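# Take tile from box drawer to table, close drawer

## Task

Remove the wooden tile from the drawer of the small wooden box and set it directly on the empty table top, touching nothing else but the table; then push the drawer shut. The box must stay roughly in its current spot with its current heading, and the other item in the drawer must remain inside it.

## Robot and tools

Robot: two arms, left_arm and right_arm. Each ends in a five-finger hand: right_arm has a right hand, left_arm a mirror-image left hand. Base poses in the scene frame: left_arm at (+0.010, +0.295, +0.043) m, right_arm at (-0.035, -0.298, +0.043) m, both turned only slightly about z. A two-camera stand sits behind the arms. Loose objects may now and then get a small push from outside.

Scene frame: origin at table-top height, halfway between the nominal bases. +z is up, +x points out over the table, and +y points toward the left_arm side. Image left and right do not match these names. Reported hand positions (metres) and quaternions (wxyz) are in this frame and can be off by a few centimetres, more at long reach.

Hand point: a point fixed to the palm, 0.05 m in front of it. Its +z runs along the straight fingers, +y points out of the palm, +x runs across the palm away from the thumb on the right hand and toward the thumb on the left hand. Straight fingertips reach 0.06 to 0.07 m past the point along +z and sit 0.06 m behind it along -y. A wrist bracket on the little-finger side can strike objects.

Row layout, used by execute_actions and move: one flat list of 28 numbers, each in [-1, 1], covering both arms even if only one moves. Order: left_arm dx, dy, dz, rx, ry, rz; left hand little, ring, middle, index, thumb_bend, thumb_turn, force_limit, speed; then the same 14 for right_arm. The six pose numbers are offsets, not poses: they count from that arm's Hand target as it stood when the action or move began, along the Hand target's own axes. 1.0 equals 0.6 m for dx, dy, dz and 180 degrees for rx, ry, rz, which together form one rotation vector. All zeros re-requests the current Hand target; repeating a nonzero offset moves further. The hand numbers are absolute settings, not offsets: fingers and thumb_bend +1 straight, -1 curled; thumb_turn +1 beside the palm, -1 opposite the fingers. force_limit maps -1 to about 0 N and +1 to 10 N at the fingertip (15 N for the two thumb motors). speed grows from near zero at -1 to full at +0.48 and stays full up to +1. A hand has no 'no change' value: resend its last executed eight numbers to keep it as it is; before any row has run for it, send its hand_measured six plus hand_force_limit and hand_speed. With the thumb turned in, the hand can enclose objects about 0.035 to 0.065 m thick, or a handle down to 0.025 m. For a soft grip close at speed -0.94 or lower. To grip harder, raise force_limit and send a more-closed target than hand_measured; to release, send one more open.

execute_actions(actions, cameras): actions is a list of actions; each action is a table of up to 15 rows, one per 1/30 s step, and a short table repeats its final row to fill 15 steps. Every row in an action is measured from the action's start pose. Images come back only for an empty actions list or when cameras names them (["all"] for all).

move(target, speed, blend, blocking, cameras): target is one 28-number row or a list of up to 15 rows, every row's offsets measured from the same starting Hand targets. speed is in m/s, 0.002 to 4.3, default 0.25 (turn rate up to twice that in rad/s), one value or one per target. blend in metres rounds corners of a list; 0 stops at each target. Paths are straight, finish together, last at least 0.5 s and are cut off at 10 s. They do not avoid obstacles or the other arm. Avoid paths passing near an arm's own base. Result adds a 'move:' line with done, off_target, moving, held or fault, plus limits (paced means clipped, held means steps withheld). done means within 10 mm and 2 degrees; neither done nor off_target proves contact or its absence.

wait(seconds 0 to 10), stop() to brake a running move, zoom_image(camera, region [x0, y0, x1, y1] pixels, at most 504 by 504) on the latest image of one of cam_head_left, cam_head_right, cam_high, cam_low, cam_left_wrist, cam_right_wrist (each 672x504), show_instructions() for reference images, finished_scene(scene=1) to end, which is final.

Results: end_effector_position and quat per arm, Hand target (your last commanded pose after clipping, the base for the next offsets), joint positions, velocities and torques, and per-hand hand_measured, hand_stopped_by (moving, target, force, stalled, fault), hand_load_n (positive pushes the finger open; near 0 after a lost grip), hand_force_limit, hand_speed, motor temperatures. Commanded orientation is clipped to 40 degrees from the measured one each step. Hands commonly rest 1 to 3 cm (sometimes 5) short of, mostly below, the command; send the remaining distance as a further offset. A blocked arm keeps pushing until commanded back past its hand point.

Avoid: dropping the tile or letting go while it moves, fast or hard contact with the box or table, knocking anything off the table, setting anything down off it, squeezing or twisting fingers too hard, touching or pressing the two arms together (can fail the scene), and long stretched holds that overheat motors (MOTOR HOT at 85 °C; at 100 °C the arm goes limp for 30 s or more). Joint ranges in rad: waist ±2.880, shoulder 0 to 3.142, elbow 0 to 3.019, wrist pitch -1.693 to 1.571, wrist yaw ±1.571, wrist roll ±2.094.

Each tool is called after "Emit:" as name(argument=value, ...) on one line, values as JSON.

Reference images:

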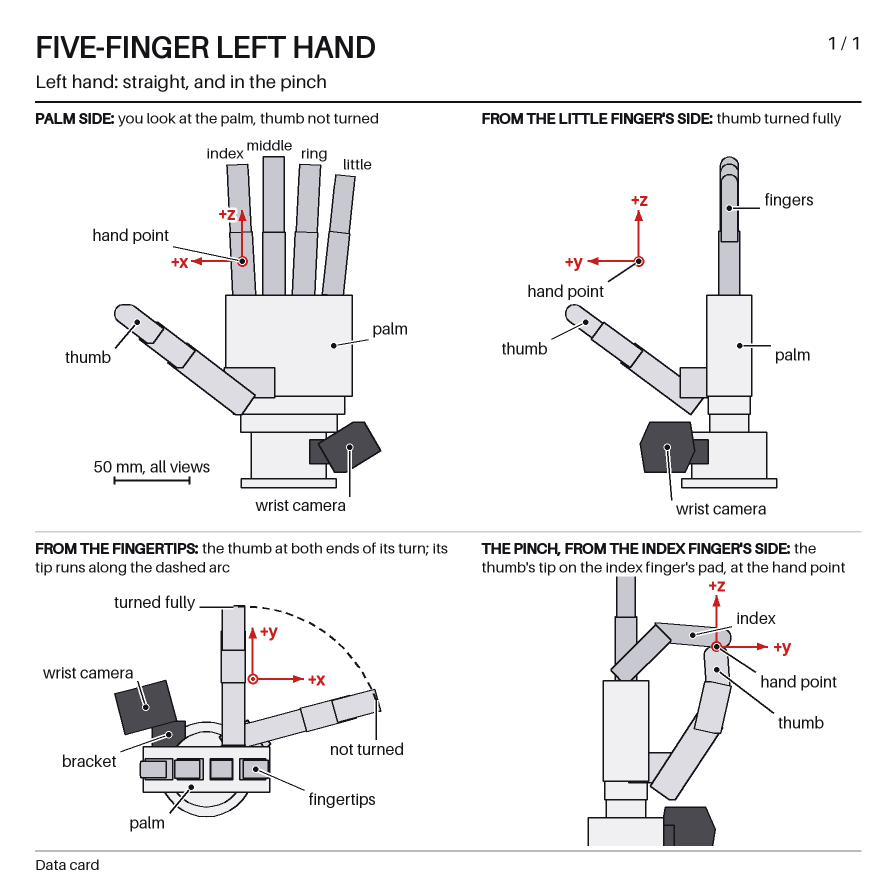

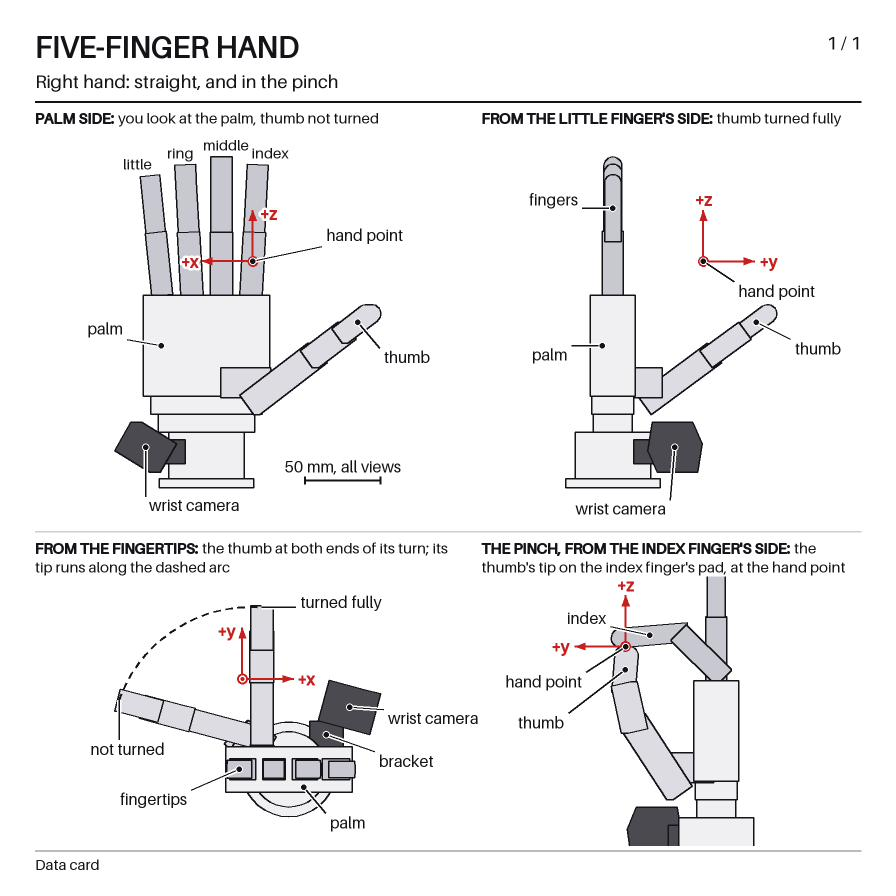

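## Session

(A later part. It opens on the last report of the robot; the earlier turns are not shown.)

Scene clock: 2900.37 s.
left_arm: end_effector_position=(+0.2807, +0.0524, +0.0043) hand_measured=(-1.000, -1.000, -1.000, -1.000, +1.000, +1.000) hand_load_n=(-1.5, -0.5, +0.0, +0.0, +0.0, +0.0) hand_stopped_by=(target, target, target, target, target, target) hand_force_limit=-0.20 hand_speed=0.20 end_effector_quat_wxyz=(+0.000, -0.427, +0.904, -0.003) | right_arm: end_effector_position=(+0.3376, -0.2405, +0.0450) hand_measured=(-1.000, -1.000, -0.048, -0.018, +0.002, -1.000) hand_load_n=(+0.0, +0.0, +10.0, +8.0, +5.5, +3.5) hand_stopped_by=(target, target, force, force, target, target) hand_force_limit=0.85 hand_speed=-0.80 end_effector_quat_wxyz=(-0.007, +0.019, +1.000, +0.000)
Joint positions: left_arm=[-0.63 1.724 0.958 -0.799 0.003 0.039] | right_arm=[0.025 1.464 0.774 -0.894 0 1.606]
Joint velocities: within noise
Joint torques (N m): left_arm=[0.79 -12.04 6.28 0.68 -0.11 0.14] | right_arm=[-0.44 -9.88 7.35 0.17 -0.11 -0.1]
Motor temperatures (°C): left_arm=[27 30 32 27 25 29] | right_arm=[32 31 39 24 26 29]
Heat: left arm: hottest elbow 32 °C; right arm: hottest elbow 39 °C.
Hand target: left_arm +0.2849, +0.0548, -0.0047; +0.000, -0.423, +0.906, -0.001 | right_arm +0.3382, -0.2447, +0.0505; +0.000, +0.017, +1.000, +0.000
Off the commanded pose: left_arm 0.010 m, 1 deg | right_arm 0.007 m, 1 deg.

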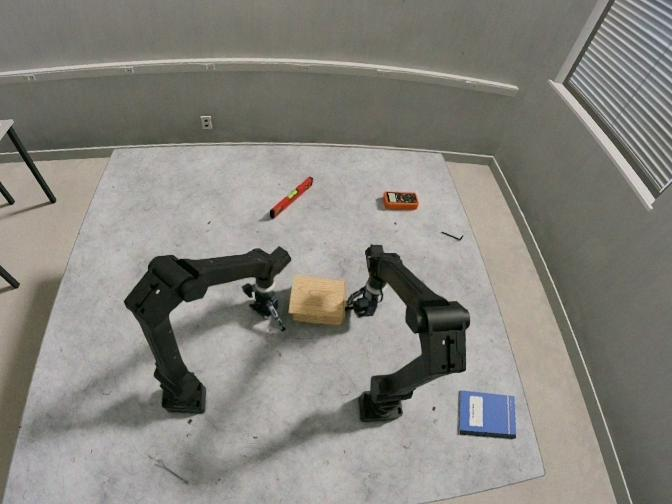

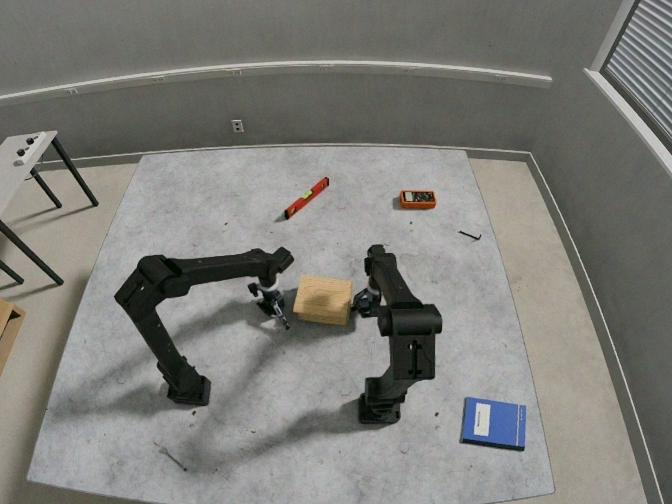

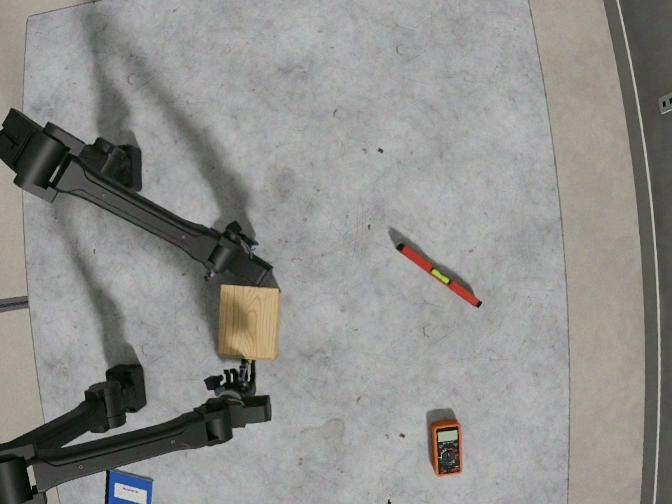

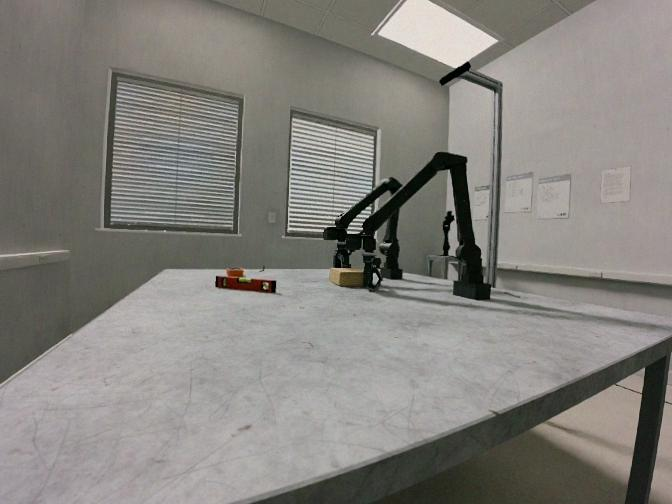

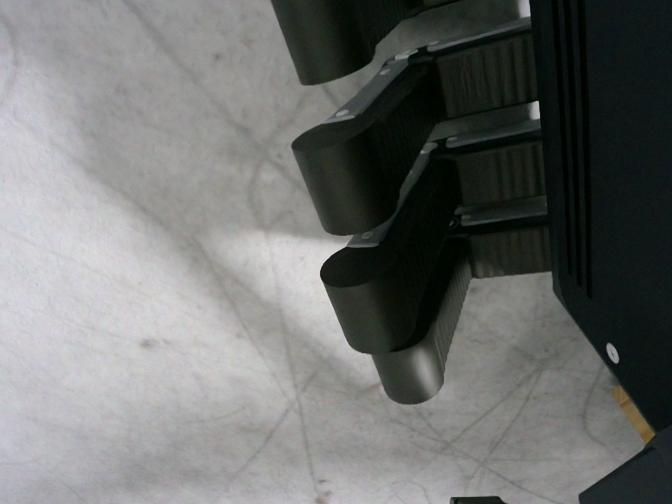

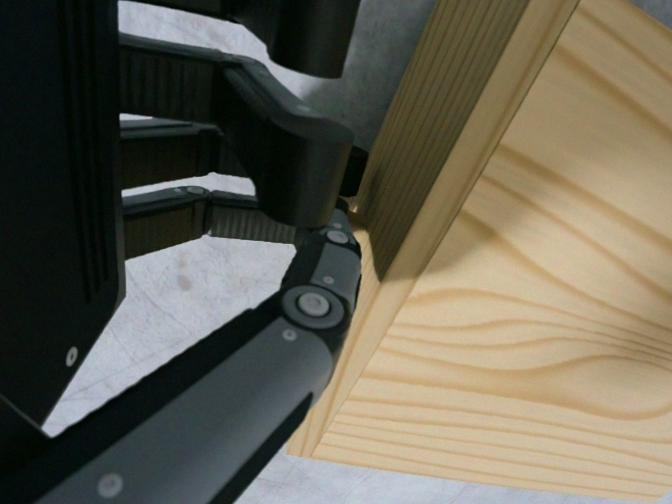

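Emit:
zoom_image(camera="cam_low", region=[310, 220, 410, 310])

Emit:
zoom_image(camera="cam_head_left", region=[240, 230, 400, 350])

Scaled by 5.040 from the camera's 672x504 image, which has a finer 960x720 frame.

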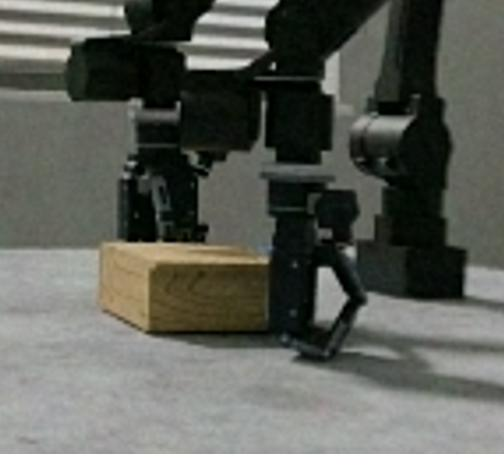

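Scaled by 3.150 from the camera's 672x504 image, which has a finer 960x720 frame.

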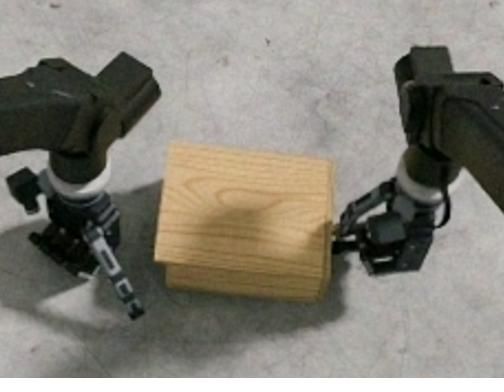

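Emit:
move(target=[[0,0,-0.275,0,0,0,-1,-1,-1,-1,1,1,-0.2,0.2,0,0,0,0,0,0,-1,-1,-0.55,-0.55,0,-1,0.85,-0.8],[0.2083,-0.2181,-0.275,0,0,0,-1,-1,-1,-1,1,1,-0.2,0.2,0,0,0,0,0,0,-1,-1,-0.55,-0.55,0,-1,0.85,-0.8],[0.2083,-0.2181,-0.185,0,0,0,-1,-1,-1,-1,1,1,-0.2,0.2,0,0,0,0,0,0,-1,-1,-0.55,-0.55,0,-1,0.85,-0.8]], blend=[0.03,0.03,0], speed=0.2, cameras=["cam_high","cam_left_wrist","cam_head_left"])

Scene clock: 3061.83 s.
left_arm: end_effector_position=(+0.3003, -0.1152, +0.1104) hand_measured=(-1.000, -1.000, -1.000, -1.000, +1.000, +1.000) hand_load_n=(+0.0, +0.0, +0.5, +0.0, +0.0, +0.0) hand_stopped_by=(target, target, target, target, target, target) hand_force_limit=-0.20 hand_speed=0.20 end_effector_quat_wxyz=(-0.003, -0.418, +0.908, +0.006) | right_arm: end_effector_position=(+0.3376, -0.2405, +0.0450) hand_measured=(-1.000, -1.000, -0.048, -0.018, +0.002, -1.000) hand_load_n=(+0.0, +0.0, +10.0, +8.5, +5.5, +3.5) hand_stopped_by=(target, target, force, force, target, target) hand_force_limit=0.85 hand_speed=-0.80 end_effector_quat_wxyz=(-0.007, +0.019, +1.000, +0.000)
Joint positions: left_arm=[-0.853 1.879 1.514 -1.218 0.003 -0.164] | right_arm=[0.025 1.464 0.774 -0.894 0 1.606]
Joint torques (N m): left_arm=[-0.09 -17.79 9.22 0.5 -0.08 -0.13] | right_arm=[-0.44 -9.93 7.36 0.17 -0.11 -0.1]
Heat: left arm: hottest elbow 33 °C; right arm: hottest elbow 38 °C.
Hand target: left_arm +0.3050, -0.1248, +0.1066; -0.001, -0.423, +0.906, -0.001 | right_arm +0.3382, -0.2447, +0.0505; +0.000, +0.017, +1.000, +0.000
Off the commanded pose: left_arm 0.011 m, 1 deg | right_arm 0.007 m, 1 deg.
move: off_target (left_arm); blend cut to 0.027 m at target 2
Images, in order (width x height): cam_head_left 672x504, cam_high 672x504, cam_left_wrist 672x504.

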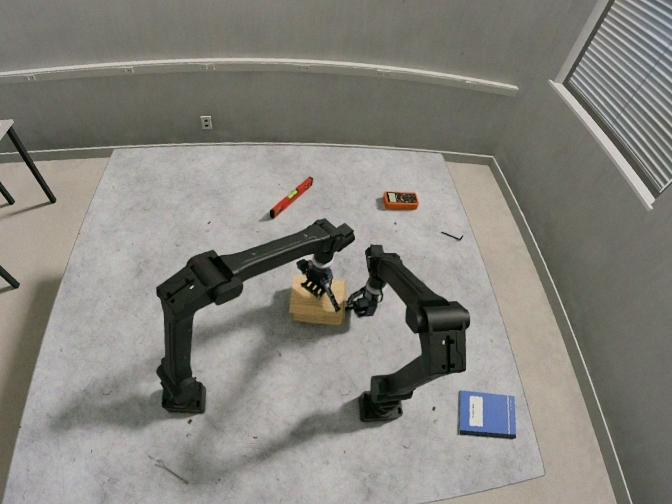

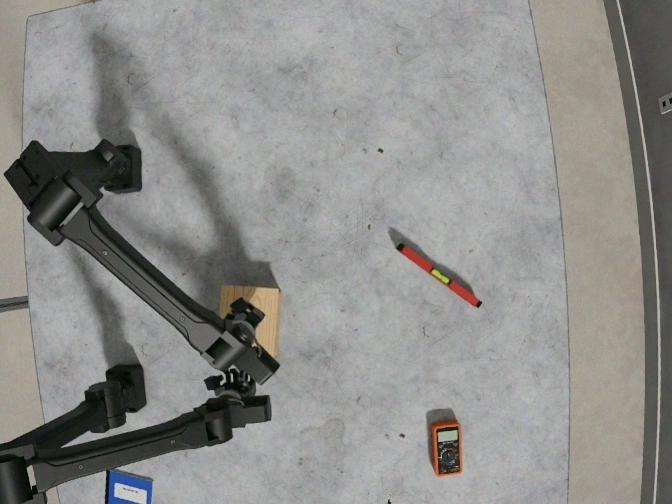

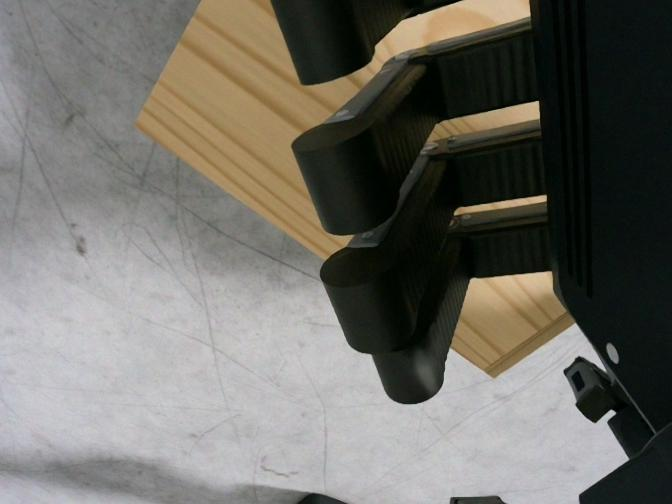

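Emit:
move(target=[[-0.017,0.0577,0,0,0,0,-1,-1,-1,-1,1,1,-0.2,0.2,0,0,0,0,0,0,-1,-1,-0.55,-0.55,0,-1,0.85,-0.8],[-0.017,0.0577,0.0627,0,0,0,-1,-1,-1,-1,1,1,-0.2,0.2,0,0,0,0,0,0,-1,-1,-0.55,-0.55,0,-1,0.85,-0.8]], speed=[0.15,0.06], cameras=["cam_left_wrist"])

Scene clock: 3074.10 s.
left_arm: end_effector_position=(+0.2851, -0.0971, +0.0827) hand_measured=(-1.000, -1.000, -1.000, -1.000, +1.000, +1.000) hand_load_n=(+0.0, +0.0, +0.0, +0.0, +0.0, +0.0) hand_stopped_by=(target, target, target, target, target, target) hand_force_limit=-0.20 hand_speed=0.20 end_effector_quat_wxyz=(+0.001, -0.418, +0.908, -0.010) | right_arm: end_effector_position=(+0.3376, -0.2405, +0.0450) hand_measured=(-1.000, -1.000, -0.048, -0.018, +0.002, -1.000) hand_load_n=(+0.5, +0.0, +10.0, +8.5, +5.5, +3.5) hand_stopped_by=(target, target, force, force, target, target) hand_force_limit=0.85 hand_speed=-0.80 end_effector_quat_wxyz=(-0.007, +0.019, +1.000, +0.000)
Joint positions: left_arm=[-0.853 1.83 1.366 -1.088 0.003 -0.165] | right_arm=[0.025 1.464 0.774 -0.894 0 1.606]
Joint torques (N m): left_arm=[0.38 -16.21 6.82 0.58 -0.1 -0.07] | right_arm=[-0.44 -9.99 7.36 0.16 -0.11 -0.1]
Heat: left arm: hottest elbow 33 °C; right arm: hottest elbow 38 °C.
Hand target: left_arm +0.2850, -0.0949, +0.0689; +0.000, -0.423, +0.906, -0.001 | right_arm +0.3382, -0.2447, +0.0505; +0.000, +0.017, +1.000, +0.000
Off the commanded pose: left_arm 0.014 m, 1 deg | right_arm 0.007 m, 1 deg.
move: off_target (left_arm)
Images, in order (width x height): cam_left_wrist 672x504.

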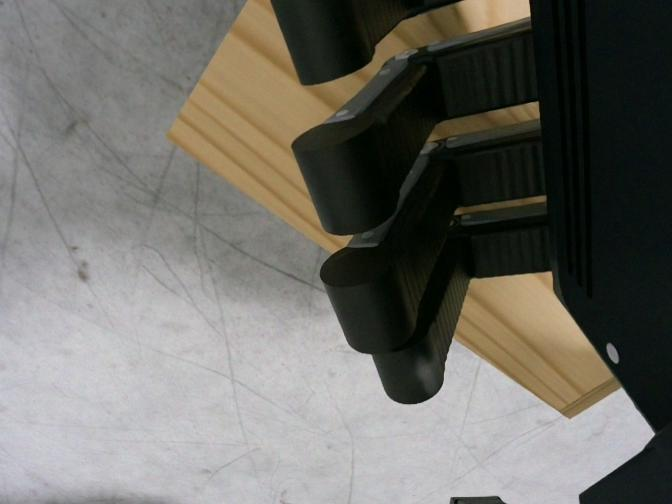

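Emit:
move(target=[-0.017,0.0577,0.075,0,0,0,-1,-1,-1,-1,1,1,-0.2,0.2,0,0,0,0,0,0,-1,-1,-0.55,-0.55,0,-1,0.85,-0.8], speed=0.06)

Scene clock: 3087.47 s.
left_arm: end_effector_position=(+0.2806, -0.0915, +0.0692) hand_measured=(-1.000, -1.000, -1.000, -1.000, +1.000, +1.000) hand_load_n=(-4.0, -0.5, +0.0, +0.0, +0.0, +0.0) hand_stopped_by=(target, target, target, target, target, target) hand_force_limit=-0.20 hand_speed=0.20 end_effector_quat_wxyz=(+0.013, -0.417, +0.907, -0.053) | right_arm: end_effector_position=(+0.3376, -0.2405, +0.0450) hand_measured=(-1.000, -1.000, -0.048, -0.018, +0.002, -1.000) hand_load_n=(+0.5, +0.0, +10.0, +8.5, +5.0, +3.5) hand_stopped_by=(target, target, force, force, target, target) hand_force_limit=0.85 hand_speed=-0.80 end_effector_quat_wxyz=(-0.007, +0.019, +1.000, +0.000)
Joint positions: left_arm=[-0.853 1.769 1.248 -0.94 0.002 -0.165] | right_arm=[0.025 1.464 0.774 -0.894 0 1.606]
Joint torques (N m): left_arm=[0.79 -11.16 2.97 0.53 -0.05 -0.02] | right_arm=[-0.5 -9.93 7.36 0.16 -0.11 -0.1]
Heat: left arm: hottest elbow 33 °C; right arm: hottest elbow 38 °C.
Hand target: left_arm +0.2650, -0.0649, +0.0239; +0.000, -0.423, +0.906, -0.001 | right_arm +0.3382, -0.2447, +0.0505; +0.000, +0.018, +1.000, +0.000
Off the commanded pose: left_arm 0.055 m, 6 deg | right_arm 0.007 m, 1 deg.
move: off_target (left_arm)

Emit:
move(target=[-0.017,0.0577,0.07,0,0,0,-1,-1,-1,-1,1,1,-0.2,0.2,0,0,0,0,0,0,-1,-1,-0.55,-0.55,0,-1,0.85,-0.8], speed=0.06)

Scene clock: 3097.20 s.
left_arm: end_effector_position=(+0.2759, -0.0846, +0.0635) hand_measured=(-1.000, -1.000, -1.000, -1.000, +1.000, +1.000) hand_load_n=(-7.0, -0.5, +0.0, +0.0, +0.0, +0.0) hand_stopped_by=(target, target, target, target, target, target) hand_force_limit=-0.20 hand_speed=0.20 end_effector_quat_wxyz=(+0.028, -0.416, +0.904, -0.100) | right_arm: end_effector_position=(+0.3375, -0.2405, +0.0450) hand_measured=(-1.000, -1.000, -0.048, -0.018, +0.002, -1.000) hand_load_n=(+0.0, +0.0, +10.0, +8.0, +5.5, +3.5) hand_stopped_by=(target, target, force, force, target, target) hand_force_limit=0.85 hand_speed=-0.80 end_effector_quat_wxyz=(-0.007, +0.018, +1.000, +0.000)
Joint positions: left_arm=[-0.852 1.696 1.132 -0.8 -0.001 -0.164] | right_arm=[0.025 1.464 0.774 -0.894 0 1.605]
Joint torques (N m): left_arm=[1.38 -6.3 0.17 -0.09 0.14 0.04] | right_arm=[-0.44 -9.93 7.36 0.16 -0.11 -0.09]
Heat: left arm: hottest elbow 33 °C; right arm: hottest elbow 38 °C.
Hand target: left_arm +0.2450, -0.0350, -0.0182; -0.001, -0.423, +0.906, -0.001 | right_arm +0.3381, -0.2447, +0.0504; +0.000, +0.018, +1.000, +0.000
Off the commanded pose: left_arm 0.100 m, 12 deg | right_arm 0.007 m, 1 deg.
move: off_target (left_arm)

Emit:
move(target=[0,0,0,0,0,0,-1,-1,-1,-1,1,1,-0.2,0.2,0,-0.05,0,0,0,0,-1,-1,-0.55,-0.55,0,-1,0.85,-0.8], speed=0.1)

Scene clock: 3125.10 s.
left_arm: end_effector_position=(+0.2755, -0.0848, +0.0638) hand_measured=(-1.000, -1.000, -1.000, -1.000, +1.000, +1.000) hand_load_n=(-6.0, -1.0, +0.0, +0.0, +0.0, +0.0) hand_stopped_by=(target, target, target, target, target, target) hand_force_limit=-0.20 hand_speed=0.20 end_effector_quat_wxyz=(+0.026, -0.416, +0.904, -0.101) | right_arm: end_effector_position=(+0.3349, -0.2486, +0.0471) hand_measured=(-1.000, -1.000, -0.048, -0.018, +0.002, -1.000) hand_load_n=(+0.0, +0.0, +8.0, +8.0, +11.0, +4.5) hand_stopped_by=(target, target, force, force, target, target) hand_force_limit=0.85 hand_speed=-0.80 end_effector_quat_wxyz=(-0.006, -0.003, +1.000, +0.016)
Joint positions: left_arm=[-0.852 1.695 1.131 -0.798 0.003 -0.163] | right_arm=[-0.022 1.464 0.774 -0.894 -0.032 1.516]
Joint torques (N m): left_arm=[1.26 -6.01 0.27 -0.01 -0.01 0.04] | right_arm=[-3.25 -9.82 7.43 0.1 0.97 -0.02]
Heat: left arm: hottest elbow 31 °C; right arm: hottest elbow 38 °C.
Hand target: left_arm +0.2450, -0.0349, -0.0181; +0.000, -0.423, +0.906, -0.001 | right_arm +0.3371, -0.2746, +0.0504; +0.000, +0.017, +1.000, +0.000
Off the commanded pose: left_arm 0.101 m, 12 deg | right_arm 0.026 m, 3 deg.
move: off_target (left_arm, right_arm)

Emit:
execute_actions(actions=[], cameras=["cam_right_wrist"])

Emit:
zoom_image(camera="cam_right_wrist", region=[280, 100, 480, 300])

Scene clock: 3131.20 s.
left_arm: end_effector_position=(+0.2755, -0.0848, +0.0638) hand_measured=(-1.000, -1.000, -1.000, -1.000, +1.000, +1.000) hand_load_n=(-6.0, -1.0, +0.0, +0.0, +0.0, +0.0) hand_stopped_by=(target, target, target, target, target, target) hand_force_limit=-0.20 hand_speed=0.20 end_effector_quat_wxyz=(+0.026, -0.416, +0.904, -0.101) | right_arm: end_effector_position=(+0.3349, -0.2486, +0.0471) hand_measured=(-1.000, -1.000, -0.048, -0.018, +0.002, -1.000) hand_load_n=(+0.0, +0.0, +8.0, +8.5, +10.5, +4.5) hand_stopped_by=(target, target, force, force, target, target) hand_force_limit=0.85 hand_speed=-0.80 end_effector_quat_wxyz=(-0.006, -0.003, +1.000, +0.016)
Joint positions: left_arm=[-0.852 1.695 1.131 -0.798 0.003 -0.163] | right_arm=[-0.022 1.464 0.774 -0.894 -0.032 1.516]
Joint velocities: within noise
Joint torques (N m): left_arm=[1.38 -5.95 0.23 -0.06 -0.01 0.05] | right_arm=[-3.37 -9.88 7.42 0.14 0.97 -0.05]
Motor temperatures (°C): left_arm=[27 30 31 27 25 29] | right_arm=[32 31 38 24 26 29]
Heat: left arm: hottest elbow 31 °C; right arm: hottest elbow 38 °C.
Hand target: left_arm +0.2450, -0.0349, -0.0181; +0.000, -0.423, +0.906, -0.001 | right_arm +0.3371, -0.2746, +0.0504; +0.000, +0.017, +1.000, +0.000
Off the commanded pose: left_arm 0.101 m, 12 deg | right_arm 0.026 m, 3 deg.
Images, in order (width x height): cam_right_wrist 672x504.

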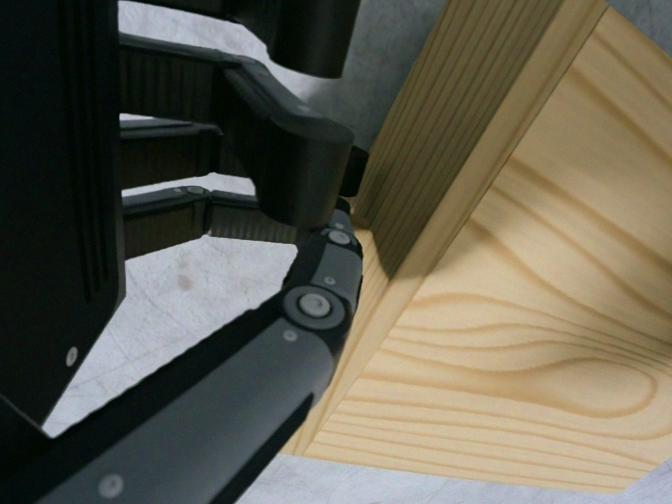

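Scaled by 2.520 from the camera's 672x504 image, which has a finer 960x720 frame.

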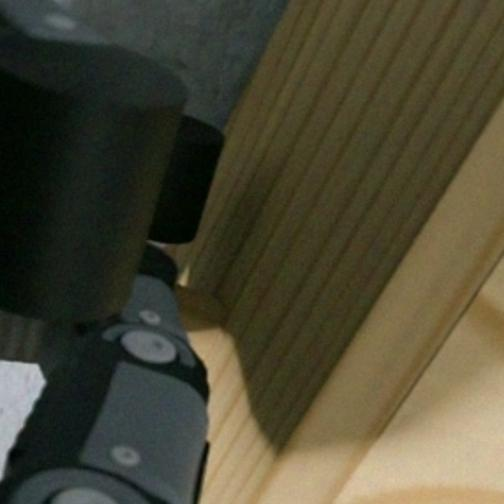

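Emit:
execute_actions(actions=[], cameras=["cam_high","cam_left_wrist"])

Emit:
zoom_image(camera="cam_high", region=[190, 260, 310, 430])

Scene clock: 3138.00 s.
left_arm: end_effector_position=(+0.2755, -0.0848, +0.0638) hand_measured=(-1.000, -1.000, -1.000, -1.000, +1.000, +1.000) hand_load_n=(-6.0, -1.0, +0.0, +0.0, +0.0, +0.0) hand_stopped_by=(target, target, target, target, target, target) hand_force_limit=-0.20 hand_speed=0.20 end_effector_quat_wxyz=(+0.026, -0.416, +0.904, -0.101) | right_arm: end_effector_position=(+0.3349, -0.2486, +0.0471) hand_measured=(-1.000, -1.000, -0.048, -0.018, +0.002, -1.000) hand_load_n=(+0.0, +0.5, +8.0, +8.0, +11.0, +4.0) hand_stopped_by=(target, target, force, force, target, target) hand_force_limit=0.85 hand_speed=-0.80 end_effector_quat_wxyz=(-0.006, -0.003, +1.000, +0.016)
Joint positions: left_arm=[-0.852 1.695 1.131 -0.798 0.003 -0.163] | right_arm=[-0.022 1.464 0.774 -0.894 -0.032 1.516]
Joint velocities: within noise
Joint torques (N m): left_arm=[1.38 -5.95 0.24 0.02 -0.01 0.03] | right_arm=[-3.25 -9.88 7.43 0.13 0.97 -0.05]
Motor temperatures (°C): left_arm=[27 30 31 27 25 29] | right_arm=[32 31 38 24 27 29]
Heat: left arm: hottest elbow 31 °C; right arm: hottest elbow 38 °C.
Hand target: left_arm +0.2450, -0.0349, -0.0181; +0.000, -0.423, +0.906, -0.001 | right_arm +0.3371, -0.2746, +0.0504; +0.000, +0.017, +1.000, +0.000
Off the commanded pose: left_arm 0.101 m, 12 deg | right_arm 0.026 m, 3 deg.
Images, in order (width x height): cam_high 672x504, cam_left_wrist 672x504.

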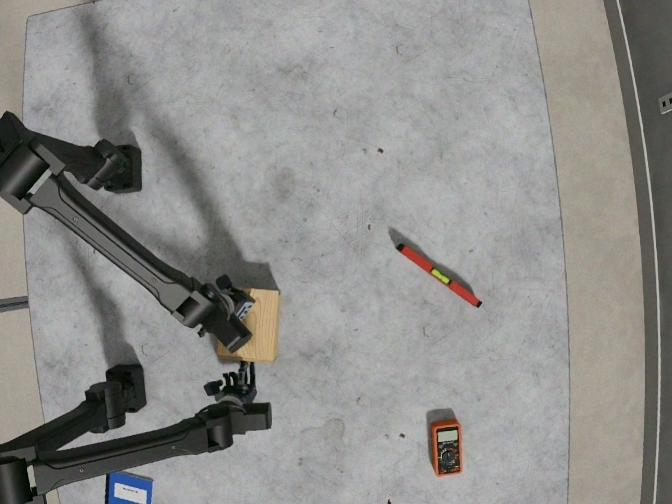

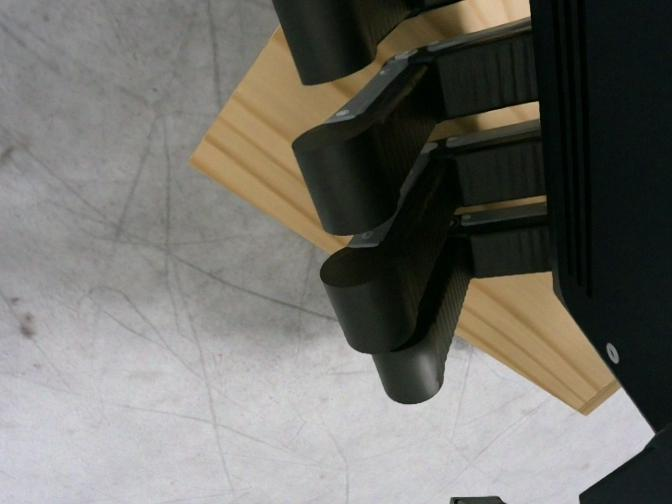

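Scaled by 2.965 from the camera's 672x504 image, which has a finer 960x720 frame.

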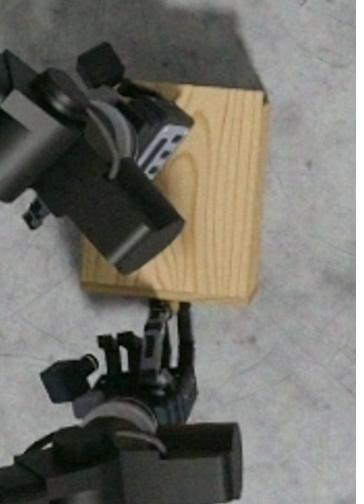

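Emit:
move(target=[-0.006,0.06,0.1333,0,-0.028,0,-1,-1,-1,-1,1,1,-0.2,0.2,0,0.045,0,0,0,0,-1,-1,-0.55,-0.55,0,-1,0.85,-0.8], speed=0.06)

Scene clock: 3203.80 s.
left_arm: end_effector_position=(+0.2743, -0.0799, +0.0553) hand_measured=(-1.000, -1.000, -1.000, -1.000, +1.000, +1.000) hand_load_n=(-0.5, -3.0, -3.0, -6.5, +0.0, +0.0) hand_stopped_by=(target, target, target, target, target, target) hand_force_limit=-0.20 hand_speed=0.20 end_effector_quat_wxyz=(+0.072, -0.419, +0.894, -0.143) | right_arm: end_effector_position=(+0.3347, -0.2479, +0.0446) hand_measured=(-1.000, -1.000, -0.048, -0.018, +0.002, -1.000) hand_load_n=(+0.5, +0.0, +9.0, +8.0, +7.0, +3.5) hand_stopped_by=(target, target, force, force, target, target) hand_force_limit=0.85 hand_speed=-0.80 end_effector_quat_wxyz=(-0.008, +0.014, +1.000, +0.006)
Joint positions: left_arm=[-0.876 1.629 1.019 -0.647 -0.073 -0.19] | right_arm=[-0.005 1.463 0.769 -0.894 -0.012 1.566]
Joint torques (N m): left_arm=[0.09 2.84 -4.04 0.54 -0.68 -0.09] | right_arm=[1.08 -9.82 7.75 0.16 0.25 0.18]
Heat: left arm: hottest elbow 30 °C; right arm: hottest elbow 38 °C.
Hand target: left_arm +0.2198, -0.0093, -0.0981; +0.039, -0.423, +0.905, +0.018 | right_arm +0.3382, -0.2475, +0.0506; +0.000, +0.017, +1.000, +0.000
Off the commanded pose: left_arm 0.177 m, 19 deg | right_arm 0.007 m, 1 deg.
move: off_target (left_arm)

Emit:
move(target=[0,0,0,0,0,0,-1,-1,-1,-1,1,1,-0.2,0.2,0,-0.1,0,0,0,0,-1,-1,-0.55,-0.55,0,-1,0.85,-0.8], speed=0.08, cameras=["cam_right_wrist"])

Scene clock: 3212.43 s.
left_arm: end_effector_position=(+0.2762, -0.0874, +0.0549) hand_measured=(-1.000, -1.000, -1.000, -1.000, +1.000, +1.000) hand_load_n=(-0.5, -3.0, -2.0, -3.5, +0.0, +0.0) hand_stopped_by=(target, target, target, target, target, target) hand_force_limit=-0.20 hand_speed=0.20 end_effector_quat_wxyz=(+0.075, -0.417, +0.892, -0.155) | right_arm: end_effector_position=(+0.3278, -0.2840, +0.0458) hand_measured=(-1.000, -1.000, -0.048, -0.018, +0.002, -1.000) hand_load_n=(+0.0, +0.0, +8.0, +8.5, +10.0, +3.5) hand_stopped_by=(target, target, force, force, target, target) hand_force_limit=0.85 hand_speed=-0.80 end_effector_quat_wxyz=(-0.010, -0.001, +1.000, +0.016)
Joint positions: left_arm=[-0.883 1.631 1.018 -0.618 -0.075 -0.195] | right_arm=[-0.125 1.463 0.769 -0.902 -0.028 1.417]
Joint torques (N m): left_arm=[0.5 2.78 -3.47 -0.49 -0.53 -0.08] | right_arm=[-2.78 -8.94 8.72 0.4 0.85 -0.04]
Heat: left arm: hottest elbow 30 °C; right arm: hottest elbow 38 °C.
Hand target: left_arm +0.2197, -0.0092, -0.0981; +0.039, -0.423, +0.905, +0.018 | right_arm +0.3361, -0.3076, +0.0506; +0.000, +0.017, +1.000, +0.000
Off the commanded pose: left_arm 0.181 m, 20 deg | right_arm 0.025 m, 3 deg.
move: off_target (left_arm, right_arm)
Images, in order (width x height): cam_right_wrist 672x504.

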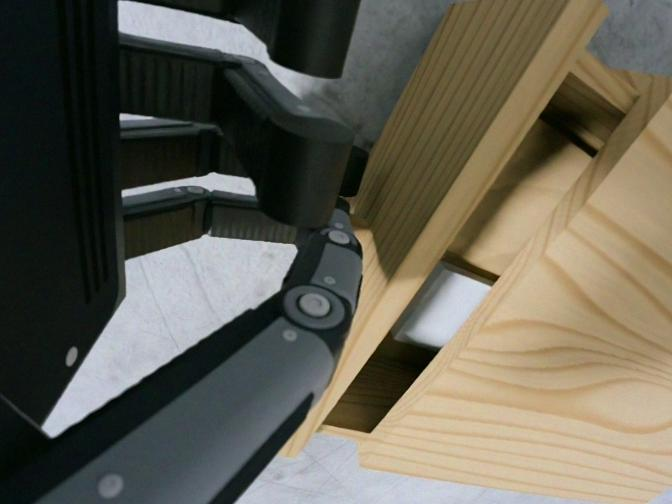

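Emit:
move(target=[0,0,0,0,0,0,-1,-1,-1,-1,1,1,-0.2,0.2,0.015,-0.067,0,0,0,0,-1,-1,-0.55,-0.55,0,-1,0.85,-0.8], speed=0.08, cameras=["cam_right_wrist","cam_high"])

Scene clock: 3224.83 s.
left_arm: end_effector_position=(+0.2762, -0.0874, +0.0549) hand_measured=(-1.000, -1.000, -1.000, -1.000, +1.000, +1.000) hand_load_n=(-0.5, -3.0, -2.0, -4.0, +0.0, +0.0) hand_stopped_by=(target, target, target, target, target, target) hand_force_limit=-0.20 hand_speed=0.20 end_effector_quat_wxyz=(+0.075, -0.417, +0.892, -0.155) | right_arm: end_effector_position=(+0.3182, -0.3288, +0.0453) hand_measured=(-1.000, -1.000, -0.048, -0.018, +0.002, -1.000) hand_load_n=(+0.0, +0.0, +8.0, +8.5, +9.0, +3.0) hand_stopped_by=(target, target, force, force, target, target) hand_force_limit=0.85 hand_speed=-0.80 end_effector_quat_wxyz=(-0.012, +0.005, +1.000, +0.012)
Joint positions: left_arm=[-0.883 1.631 1.018 -0.618 -0.075 -0.195] | right_arm=[-0.255 1.463 0.769 -0.906 -0.017 1.299]
Joint torques (N m): left_arm=[0.5 2.96 -3.51 -0.49 -0.52 -0.07] | right_arm=[-2.08 -8.94 8.79 0.53 0.49 -0.06]
Heat: left arm: hottest elbow 30 °C; right arm: hottest elbow 38 °C.
Hand target: left_arm +0.2197, -0.0092, -0.0981; +0.039, -0.423, +0.905, +0.018 | right_arm +0.3257, -0.3474, +0.0506; +0.000, +0.017, +1.000, +0.000
Off the commanded pose: left_arm 0.181 m, 20 deg | right_arm 0.021 m, 2 deg.
move: off_target (left_arm, right_arm)
Images, in order (width x height): cam_high 672x504, cam_right_wrist 672x504.

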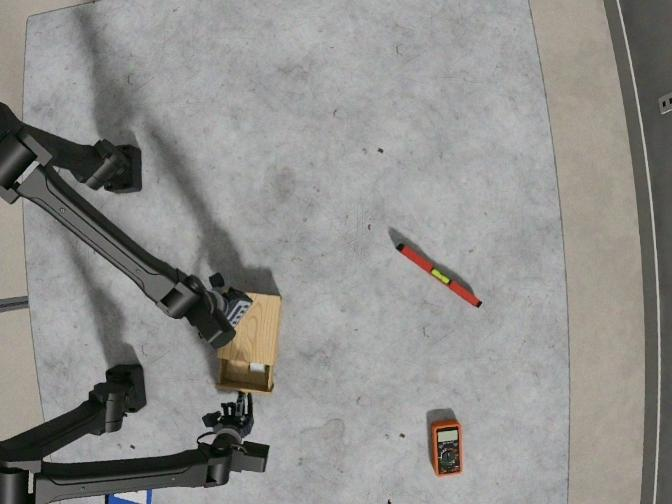

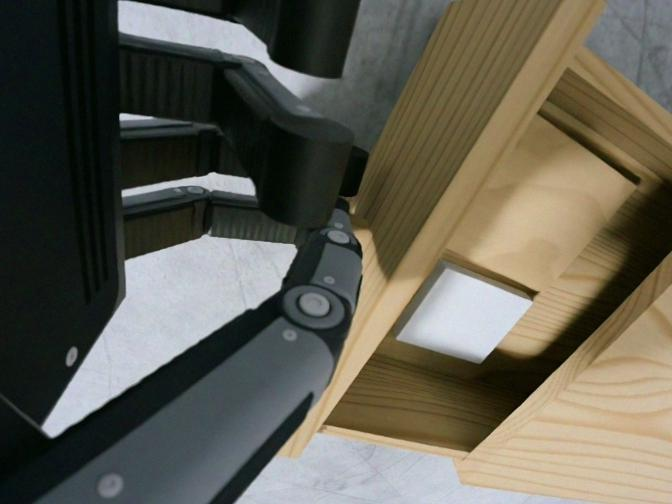

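Emit:
move(target=[0,0,0,0,0,0,-1,-1,-1,-1,1,1,-0.2,0.2,0.01,-0.067,0,0,0,0,-1,-1,-0.55,-0.55,0,-1,0.85,-0.8], speed=0.08, cameras=["cam_right_wrist","cam_high"])

Emit:
zoom_image(camera="cam_high", region=[190, 270, 310, 440])

Scene clock: 3237.83 s.
left_arm: end_effector_position=(+0.2763, -0.0875, +0.0549) hand_measured=(-1.000, -1.000, -1.000, -1.000, +1.000, +1.000) hand_load_n=(-0.5, -3.0, -2.0, -3.5, +0.0, +0.0) hand_stopped_by=(target, target, target, target, target, target) hand_force_limit=-0.20 hand_speed=0.20 end_effector_quat_wxyz=(+0.075, -0.417, +0.892, -0.155) | right_arm: end_effector_position=(+0.3065, -0.3653, +0.0446) hand_measured=(-1.000, -1.000, -0.048, -0.018, +0.002, -1.000) hand_load_n=(+0.0, +0.0, +8.0, +8.5, +9.0, +4.0) hand_stopped_by=(target, target, force, force, target, target) hand_force_limit=0.85 hand_speed=-0.80 end_effector_quat_wxyz=(-0.011, +0.010, +1.000, +0.014)
Joint positions: left_arm=[-0.883 1.631 1.018 -0.618 -0.075 -0.195] | right_arm=[-0.37 1.466 0.769 -0.904 -0.017 1.195]
Joint torques (N m): left_arm=[0.44 2.96 -3.49 -0.51 -0.52 -0.06] | right_arm=[-2.08 -7.71 10.61 0.4 0.49 -0.12]
Heat: left arm: hottest elbow 30 °C; right arm: hottest elbow 39 °C.
Hand target: left_arm +0.2197, -0.0092, -0.0981; +0.039, -0.423, +0.905, +0.018 | right_arm +0.3183, -0.3874, +0.0505; +0.000, +0.017, +1.000, +0.000
Off the commanded pose: left_arm 0.181 m, 20 deg | right_arm 0.026 m, 2 deg.
move: off_target (left_arm, right_arm)
Images, in order (width x height): cam_high 672x504, cam_right_wrist 672x504.

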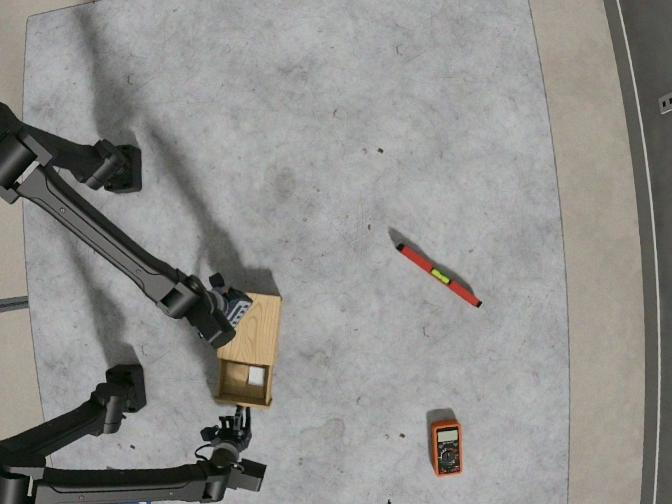

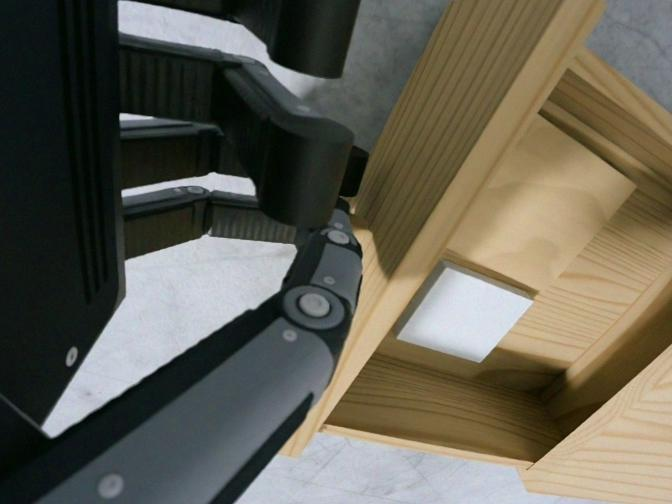

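Scaled by 2.965 from the camera's 672x504 image, which has a finer 960x720 frame.

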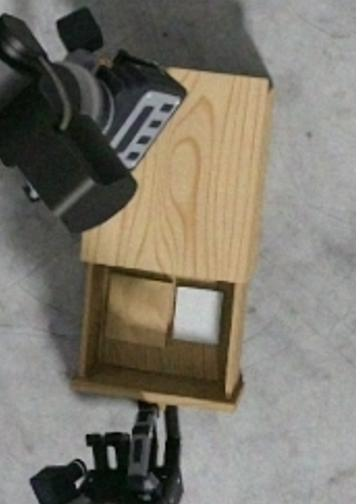

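Emit:
zoom_image(camera="cam_right_wrist", region=[320, 90, 672, 480])

Emit:
zoom_image(camera="cam_high", region=[210, 350, 280, 415])

Scaled by 1.292 from the camera's 672x504 image, which has a finer 960x720 frame.

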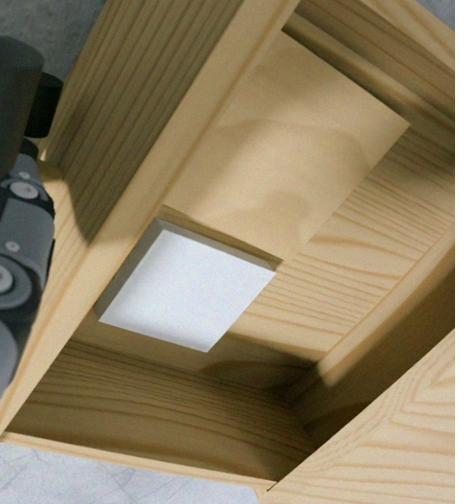

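Scaled by 7.200 from the camera's 672x504 image, which has a finer 960x720 frame.

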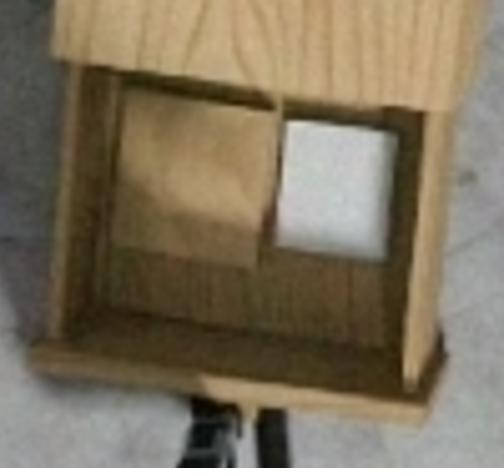

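Emit:
move(target=[0,0,0,0,0,0,-1,-1,-1,-1,1,1,-0.2,0.2,0.005,-0.02,0,0,0,0,-1,-1,-0.55,-0.55,0,-1,0.85,-0.8], speed=0.06, cameras=["cam_right_wrist","cam_high"])

Emit:
zoom_image(camera="cam_high", region=[210, 340, 280, 420])

Scene clock: 3465.27 s.
left_arm: end_effector_position=(+0.2765, -0.0877, +0.0547) hand_measured=(-1.000, -1.000, -1.000, -1.000, +1.000, +1.000) hand_load_n=(-0.5, -3.0, -1.5, -3.5, +0.0, -0.5) hand_stopped_by=(target, target, target, target, target, target) hand_force_limit=-0.20 hand_speed=0.20 end_effector_quat_wxyz=(+0.075, -0.418, +0.892, -0.156) | right_arm: end_effector_position=(+0.3022, -0.3735, +0.0439) hand_measured=(-1.000, -1.000, -0.048, -0.018, +0.002, -1.000) hand_load_n=(+0.0, +0.0, +7.5, +8.5, +9.5, +3.5) hand_stopped_by=(target, target, force, force, target, target) hand_force_limit=0.85 hand_speed=-0.80 end_effector_quat_wxyz=(-0.011, +0.008, +1.000, +0.017)
Joint positions: left_arm=[-0.883 1.632 1.018 -0.617 -0.075 -0.195] | right_arm=[-0.4 1.469 0.769 -0.904 -0.022 1.16]
Joint torques (N m): left_arm=[0.44 2.78 -3.44 -0.58 -0.53 -0.07] | right_arm=[-2.32 -7.65 11.03 0.35 0.66 -0.13]
Heat: left arm: hottest elbow 29 °C; right arm: hottest elbow 41 °C.
Hand target: left_arm +0.2197, -0.0091, -0.0982; +0.039, -0.423, +0.905, +0.018 | right_arm +0.3148, -0.3994, +0.0506; +0.000, +0.017, +1.000, +0.000
Off the commanded pose: left_arm 0.181 m, 20 deg | right_arm 0.029 m, 3 deg.
move: off_target (left_arm, right_arm)
Images, in order (width x height): cam_high 672x504, cam_right_wrist 672x504.

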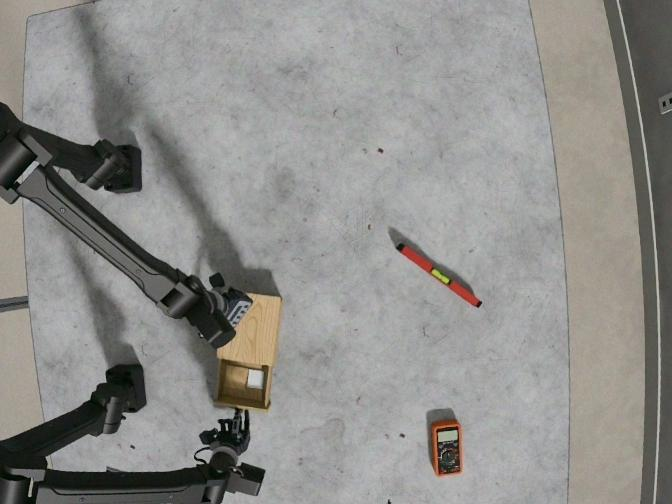

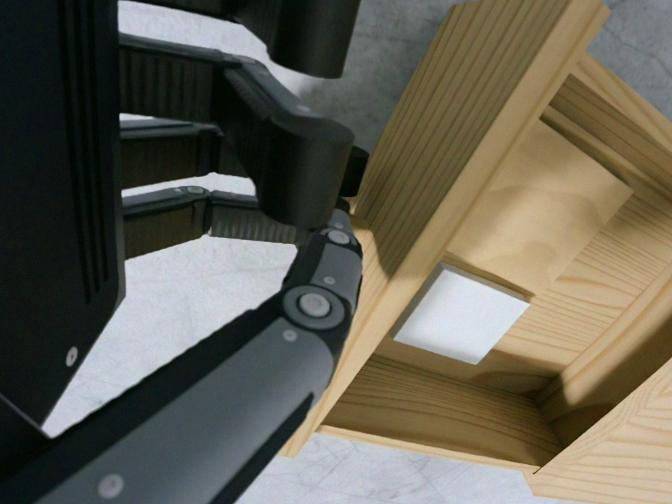

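Scaled by 6.300 from the camera's 672x504 image, which has a finer 960x720 frame.

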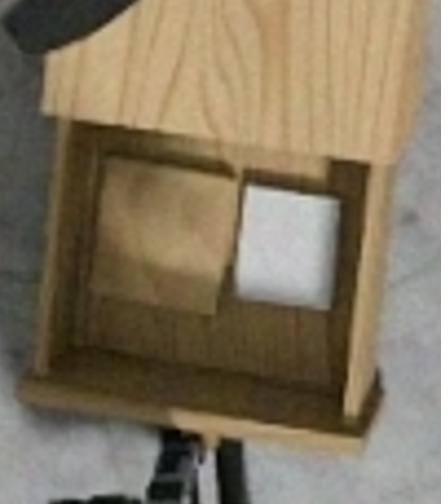

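Emit:
move(target=[0,0,0,0,0,0,-1,-1,-1,-1,1,1,-0.2,0.2,0.0225,0.046,0,0,0,0,-1,-1,-0.55,-0.55,0,-1,0.85,-0.8], speed=0.1)

Scene clock: 3498.60 s.
left_arm: end_effector_position=(+0.2765, -0.0877, +0.0547) hand_measured=(-1.000, -1.000, -1.000, -1.000, +1.000, +1.000) hand_load_n=(-0.5, -2.5, -2.0, -4.0, +0.0, +0.0) hand_stopped_by=(target, target, target, target, target, target) hand_force_limit=-0.20 hand_speed=0.20 end_effector_quat_wxyz=(+0.076, -0.418, +0.892, -0.156) | right_arm: end_effector_position=(+0.3000, -0.3717, +0.0453) hand_measured=(-1.000, -1.000, -0.048, -0.018, +0.002, -1.000) hand_load_n=(+0.0, +0.0, +8.0, +9.0, +7.5, +4.5) hand_stopped_by=(target, target, force, force, target, target) hand_force_limit=0.85 hand_speed=-0.80 end_effector_quat_wxyz=(-0.008, +0.017, +1.000, +0.009)
Joint positions: left_arm=[-0.883 1.632 1.018 -0.617 -0.075 -0.195] | right_arm=[-0.39 1.447 0.753 -0.899 -0.009 1.189]
Joint torques (N m): left_arm=[0.56 2.84 -3.45 -0.54 -0.5 -0.06] | right_arm=[1.14 -9.93 7.17 0.4 0.17 0.11]
Heat: left arm: hottest elbow 29 °C; right arm: hottest elbow 42 °C.
Hand target: left_arm +0.2196, -0.0091, -0.0982; +0.039, -0.423, +0.905, +0.018 | right_arm +0.3023, -0.3712, +0.0505; +0.000, +0.017, +1.000, +0.000
Off the commanded pose: left_arm 0.181 m, 20 deg | right_arm 0.006 m, 1 deg.
move: off_target (left_arm)

Emit:
move(target=[[0,0,0,0,0,0,-1,-1,-1,-1,1,1,-0.2,0.2,0,0,0,0,0,0,-1,-1,0.06,0.06,0.25,-1,0.85,-0.5],[0,0,0,0,0,0,-1,-1,-1,-1,1,1,-0.2,0.2,0.02,-0.12,0,0,0,0,-1,-1,0.06,0.06,0.25,-1,0.85,-0.5],[0,0,0,0,0,0,-1,-1,-1,-1,1,1,-0.2,0.2,0.1,-0.14,-0.2,0,0,0,-1,-1,0.06,0.06,0.25,-1,0.85,-0.5]], speed=0.1, cameras=["cam_right_wrist","cam_high"])

Scene clock: 3512.33 s.
left_arm: end_effector_position=(+0.2765, -0.0877, +0.0547) hand_measured=(-1.000, -1.000, -1.000, -1.000, +1.000, +1.000) hand_load_n=(-0.5, -2.5, -2.0, -3.5, +0.0, +0.0) hand_stopped_by=(target, target, target, target, target, target) hand_force_limit=-0.20 hand_speed=0.20 end_effector_quat_wxyz=(+0.076, -0.418, +0.892, -0.156) | right_arm: end_effector_position=(+0.2285, -0.4369, +0.1504) hand_measured=(-1.000, -1.000, +0.060, +0.060, +0.250, -1.000) hand_load_n=(+0.0, +0.0, +0.0, +0.0, +0.0, +0.0) hand_stopped_by=(target, target, target, target, target, target) hand_force_limit=0.85 hand_speed=-0.50 end_effector_quat_wxyz=(-0.021, +0.016, +1.000, +0.016)
Joint positions: left_arm=[-0.883 1.632 1.018 -0.617 -0.075 -0.195] | right_arm=[-0.678 1.235 0.873 -1.261 0.002 0.898]
Joint torques (N m): left_arm=[0.56 2.84 -3.48 -0.51 -0.5 -0.06] | right_arm=[-0.56 -7.12 13.38 -0.08 -0.15 -0.1]
Heat: left arm: hottest elbow 29 °C; right arm: hottest elbow 41 °C.
Hand target: left_arm +0.2196, -0.0091, -0.0982; +0.039, -0.423, +0.905, +0.018 | right_arm +0.2394, -0.4532, +0.1705; +0.000, +0.017, +1.000, +0.000
Off the commanded pose: left_arm 0.181 m, 20 deg | right_arm 0.028 m, 3 deg.
move: off_target (left_arm, right_arm)
Images, in order (width x height): cam_high 672x504, cam_right_wrist 672x504.

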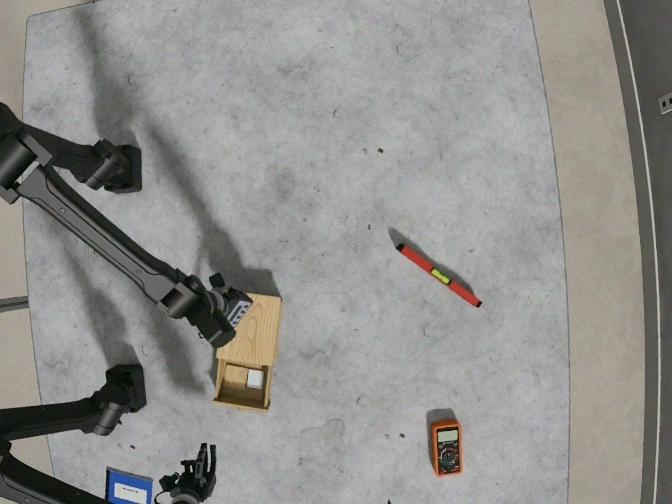

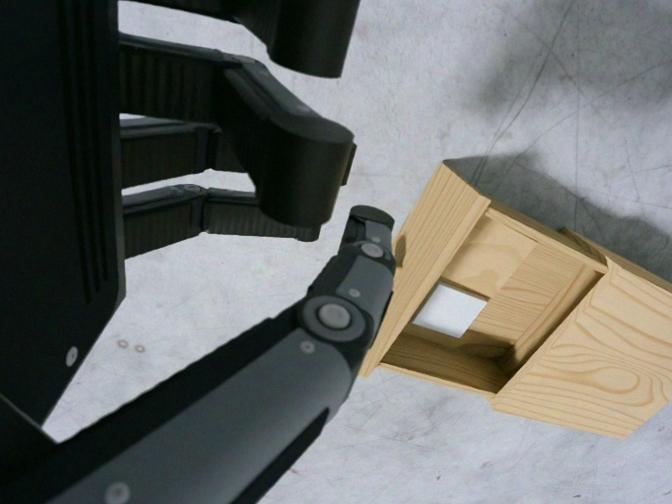

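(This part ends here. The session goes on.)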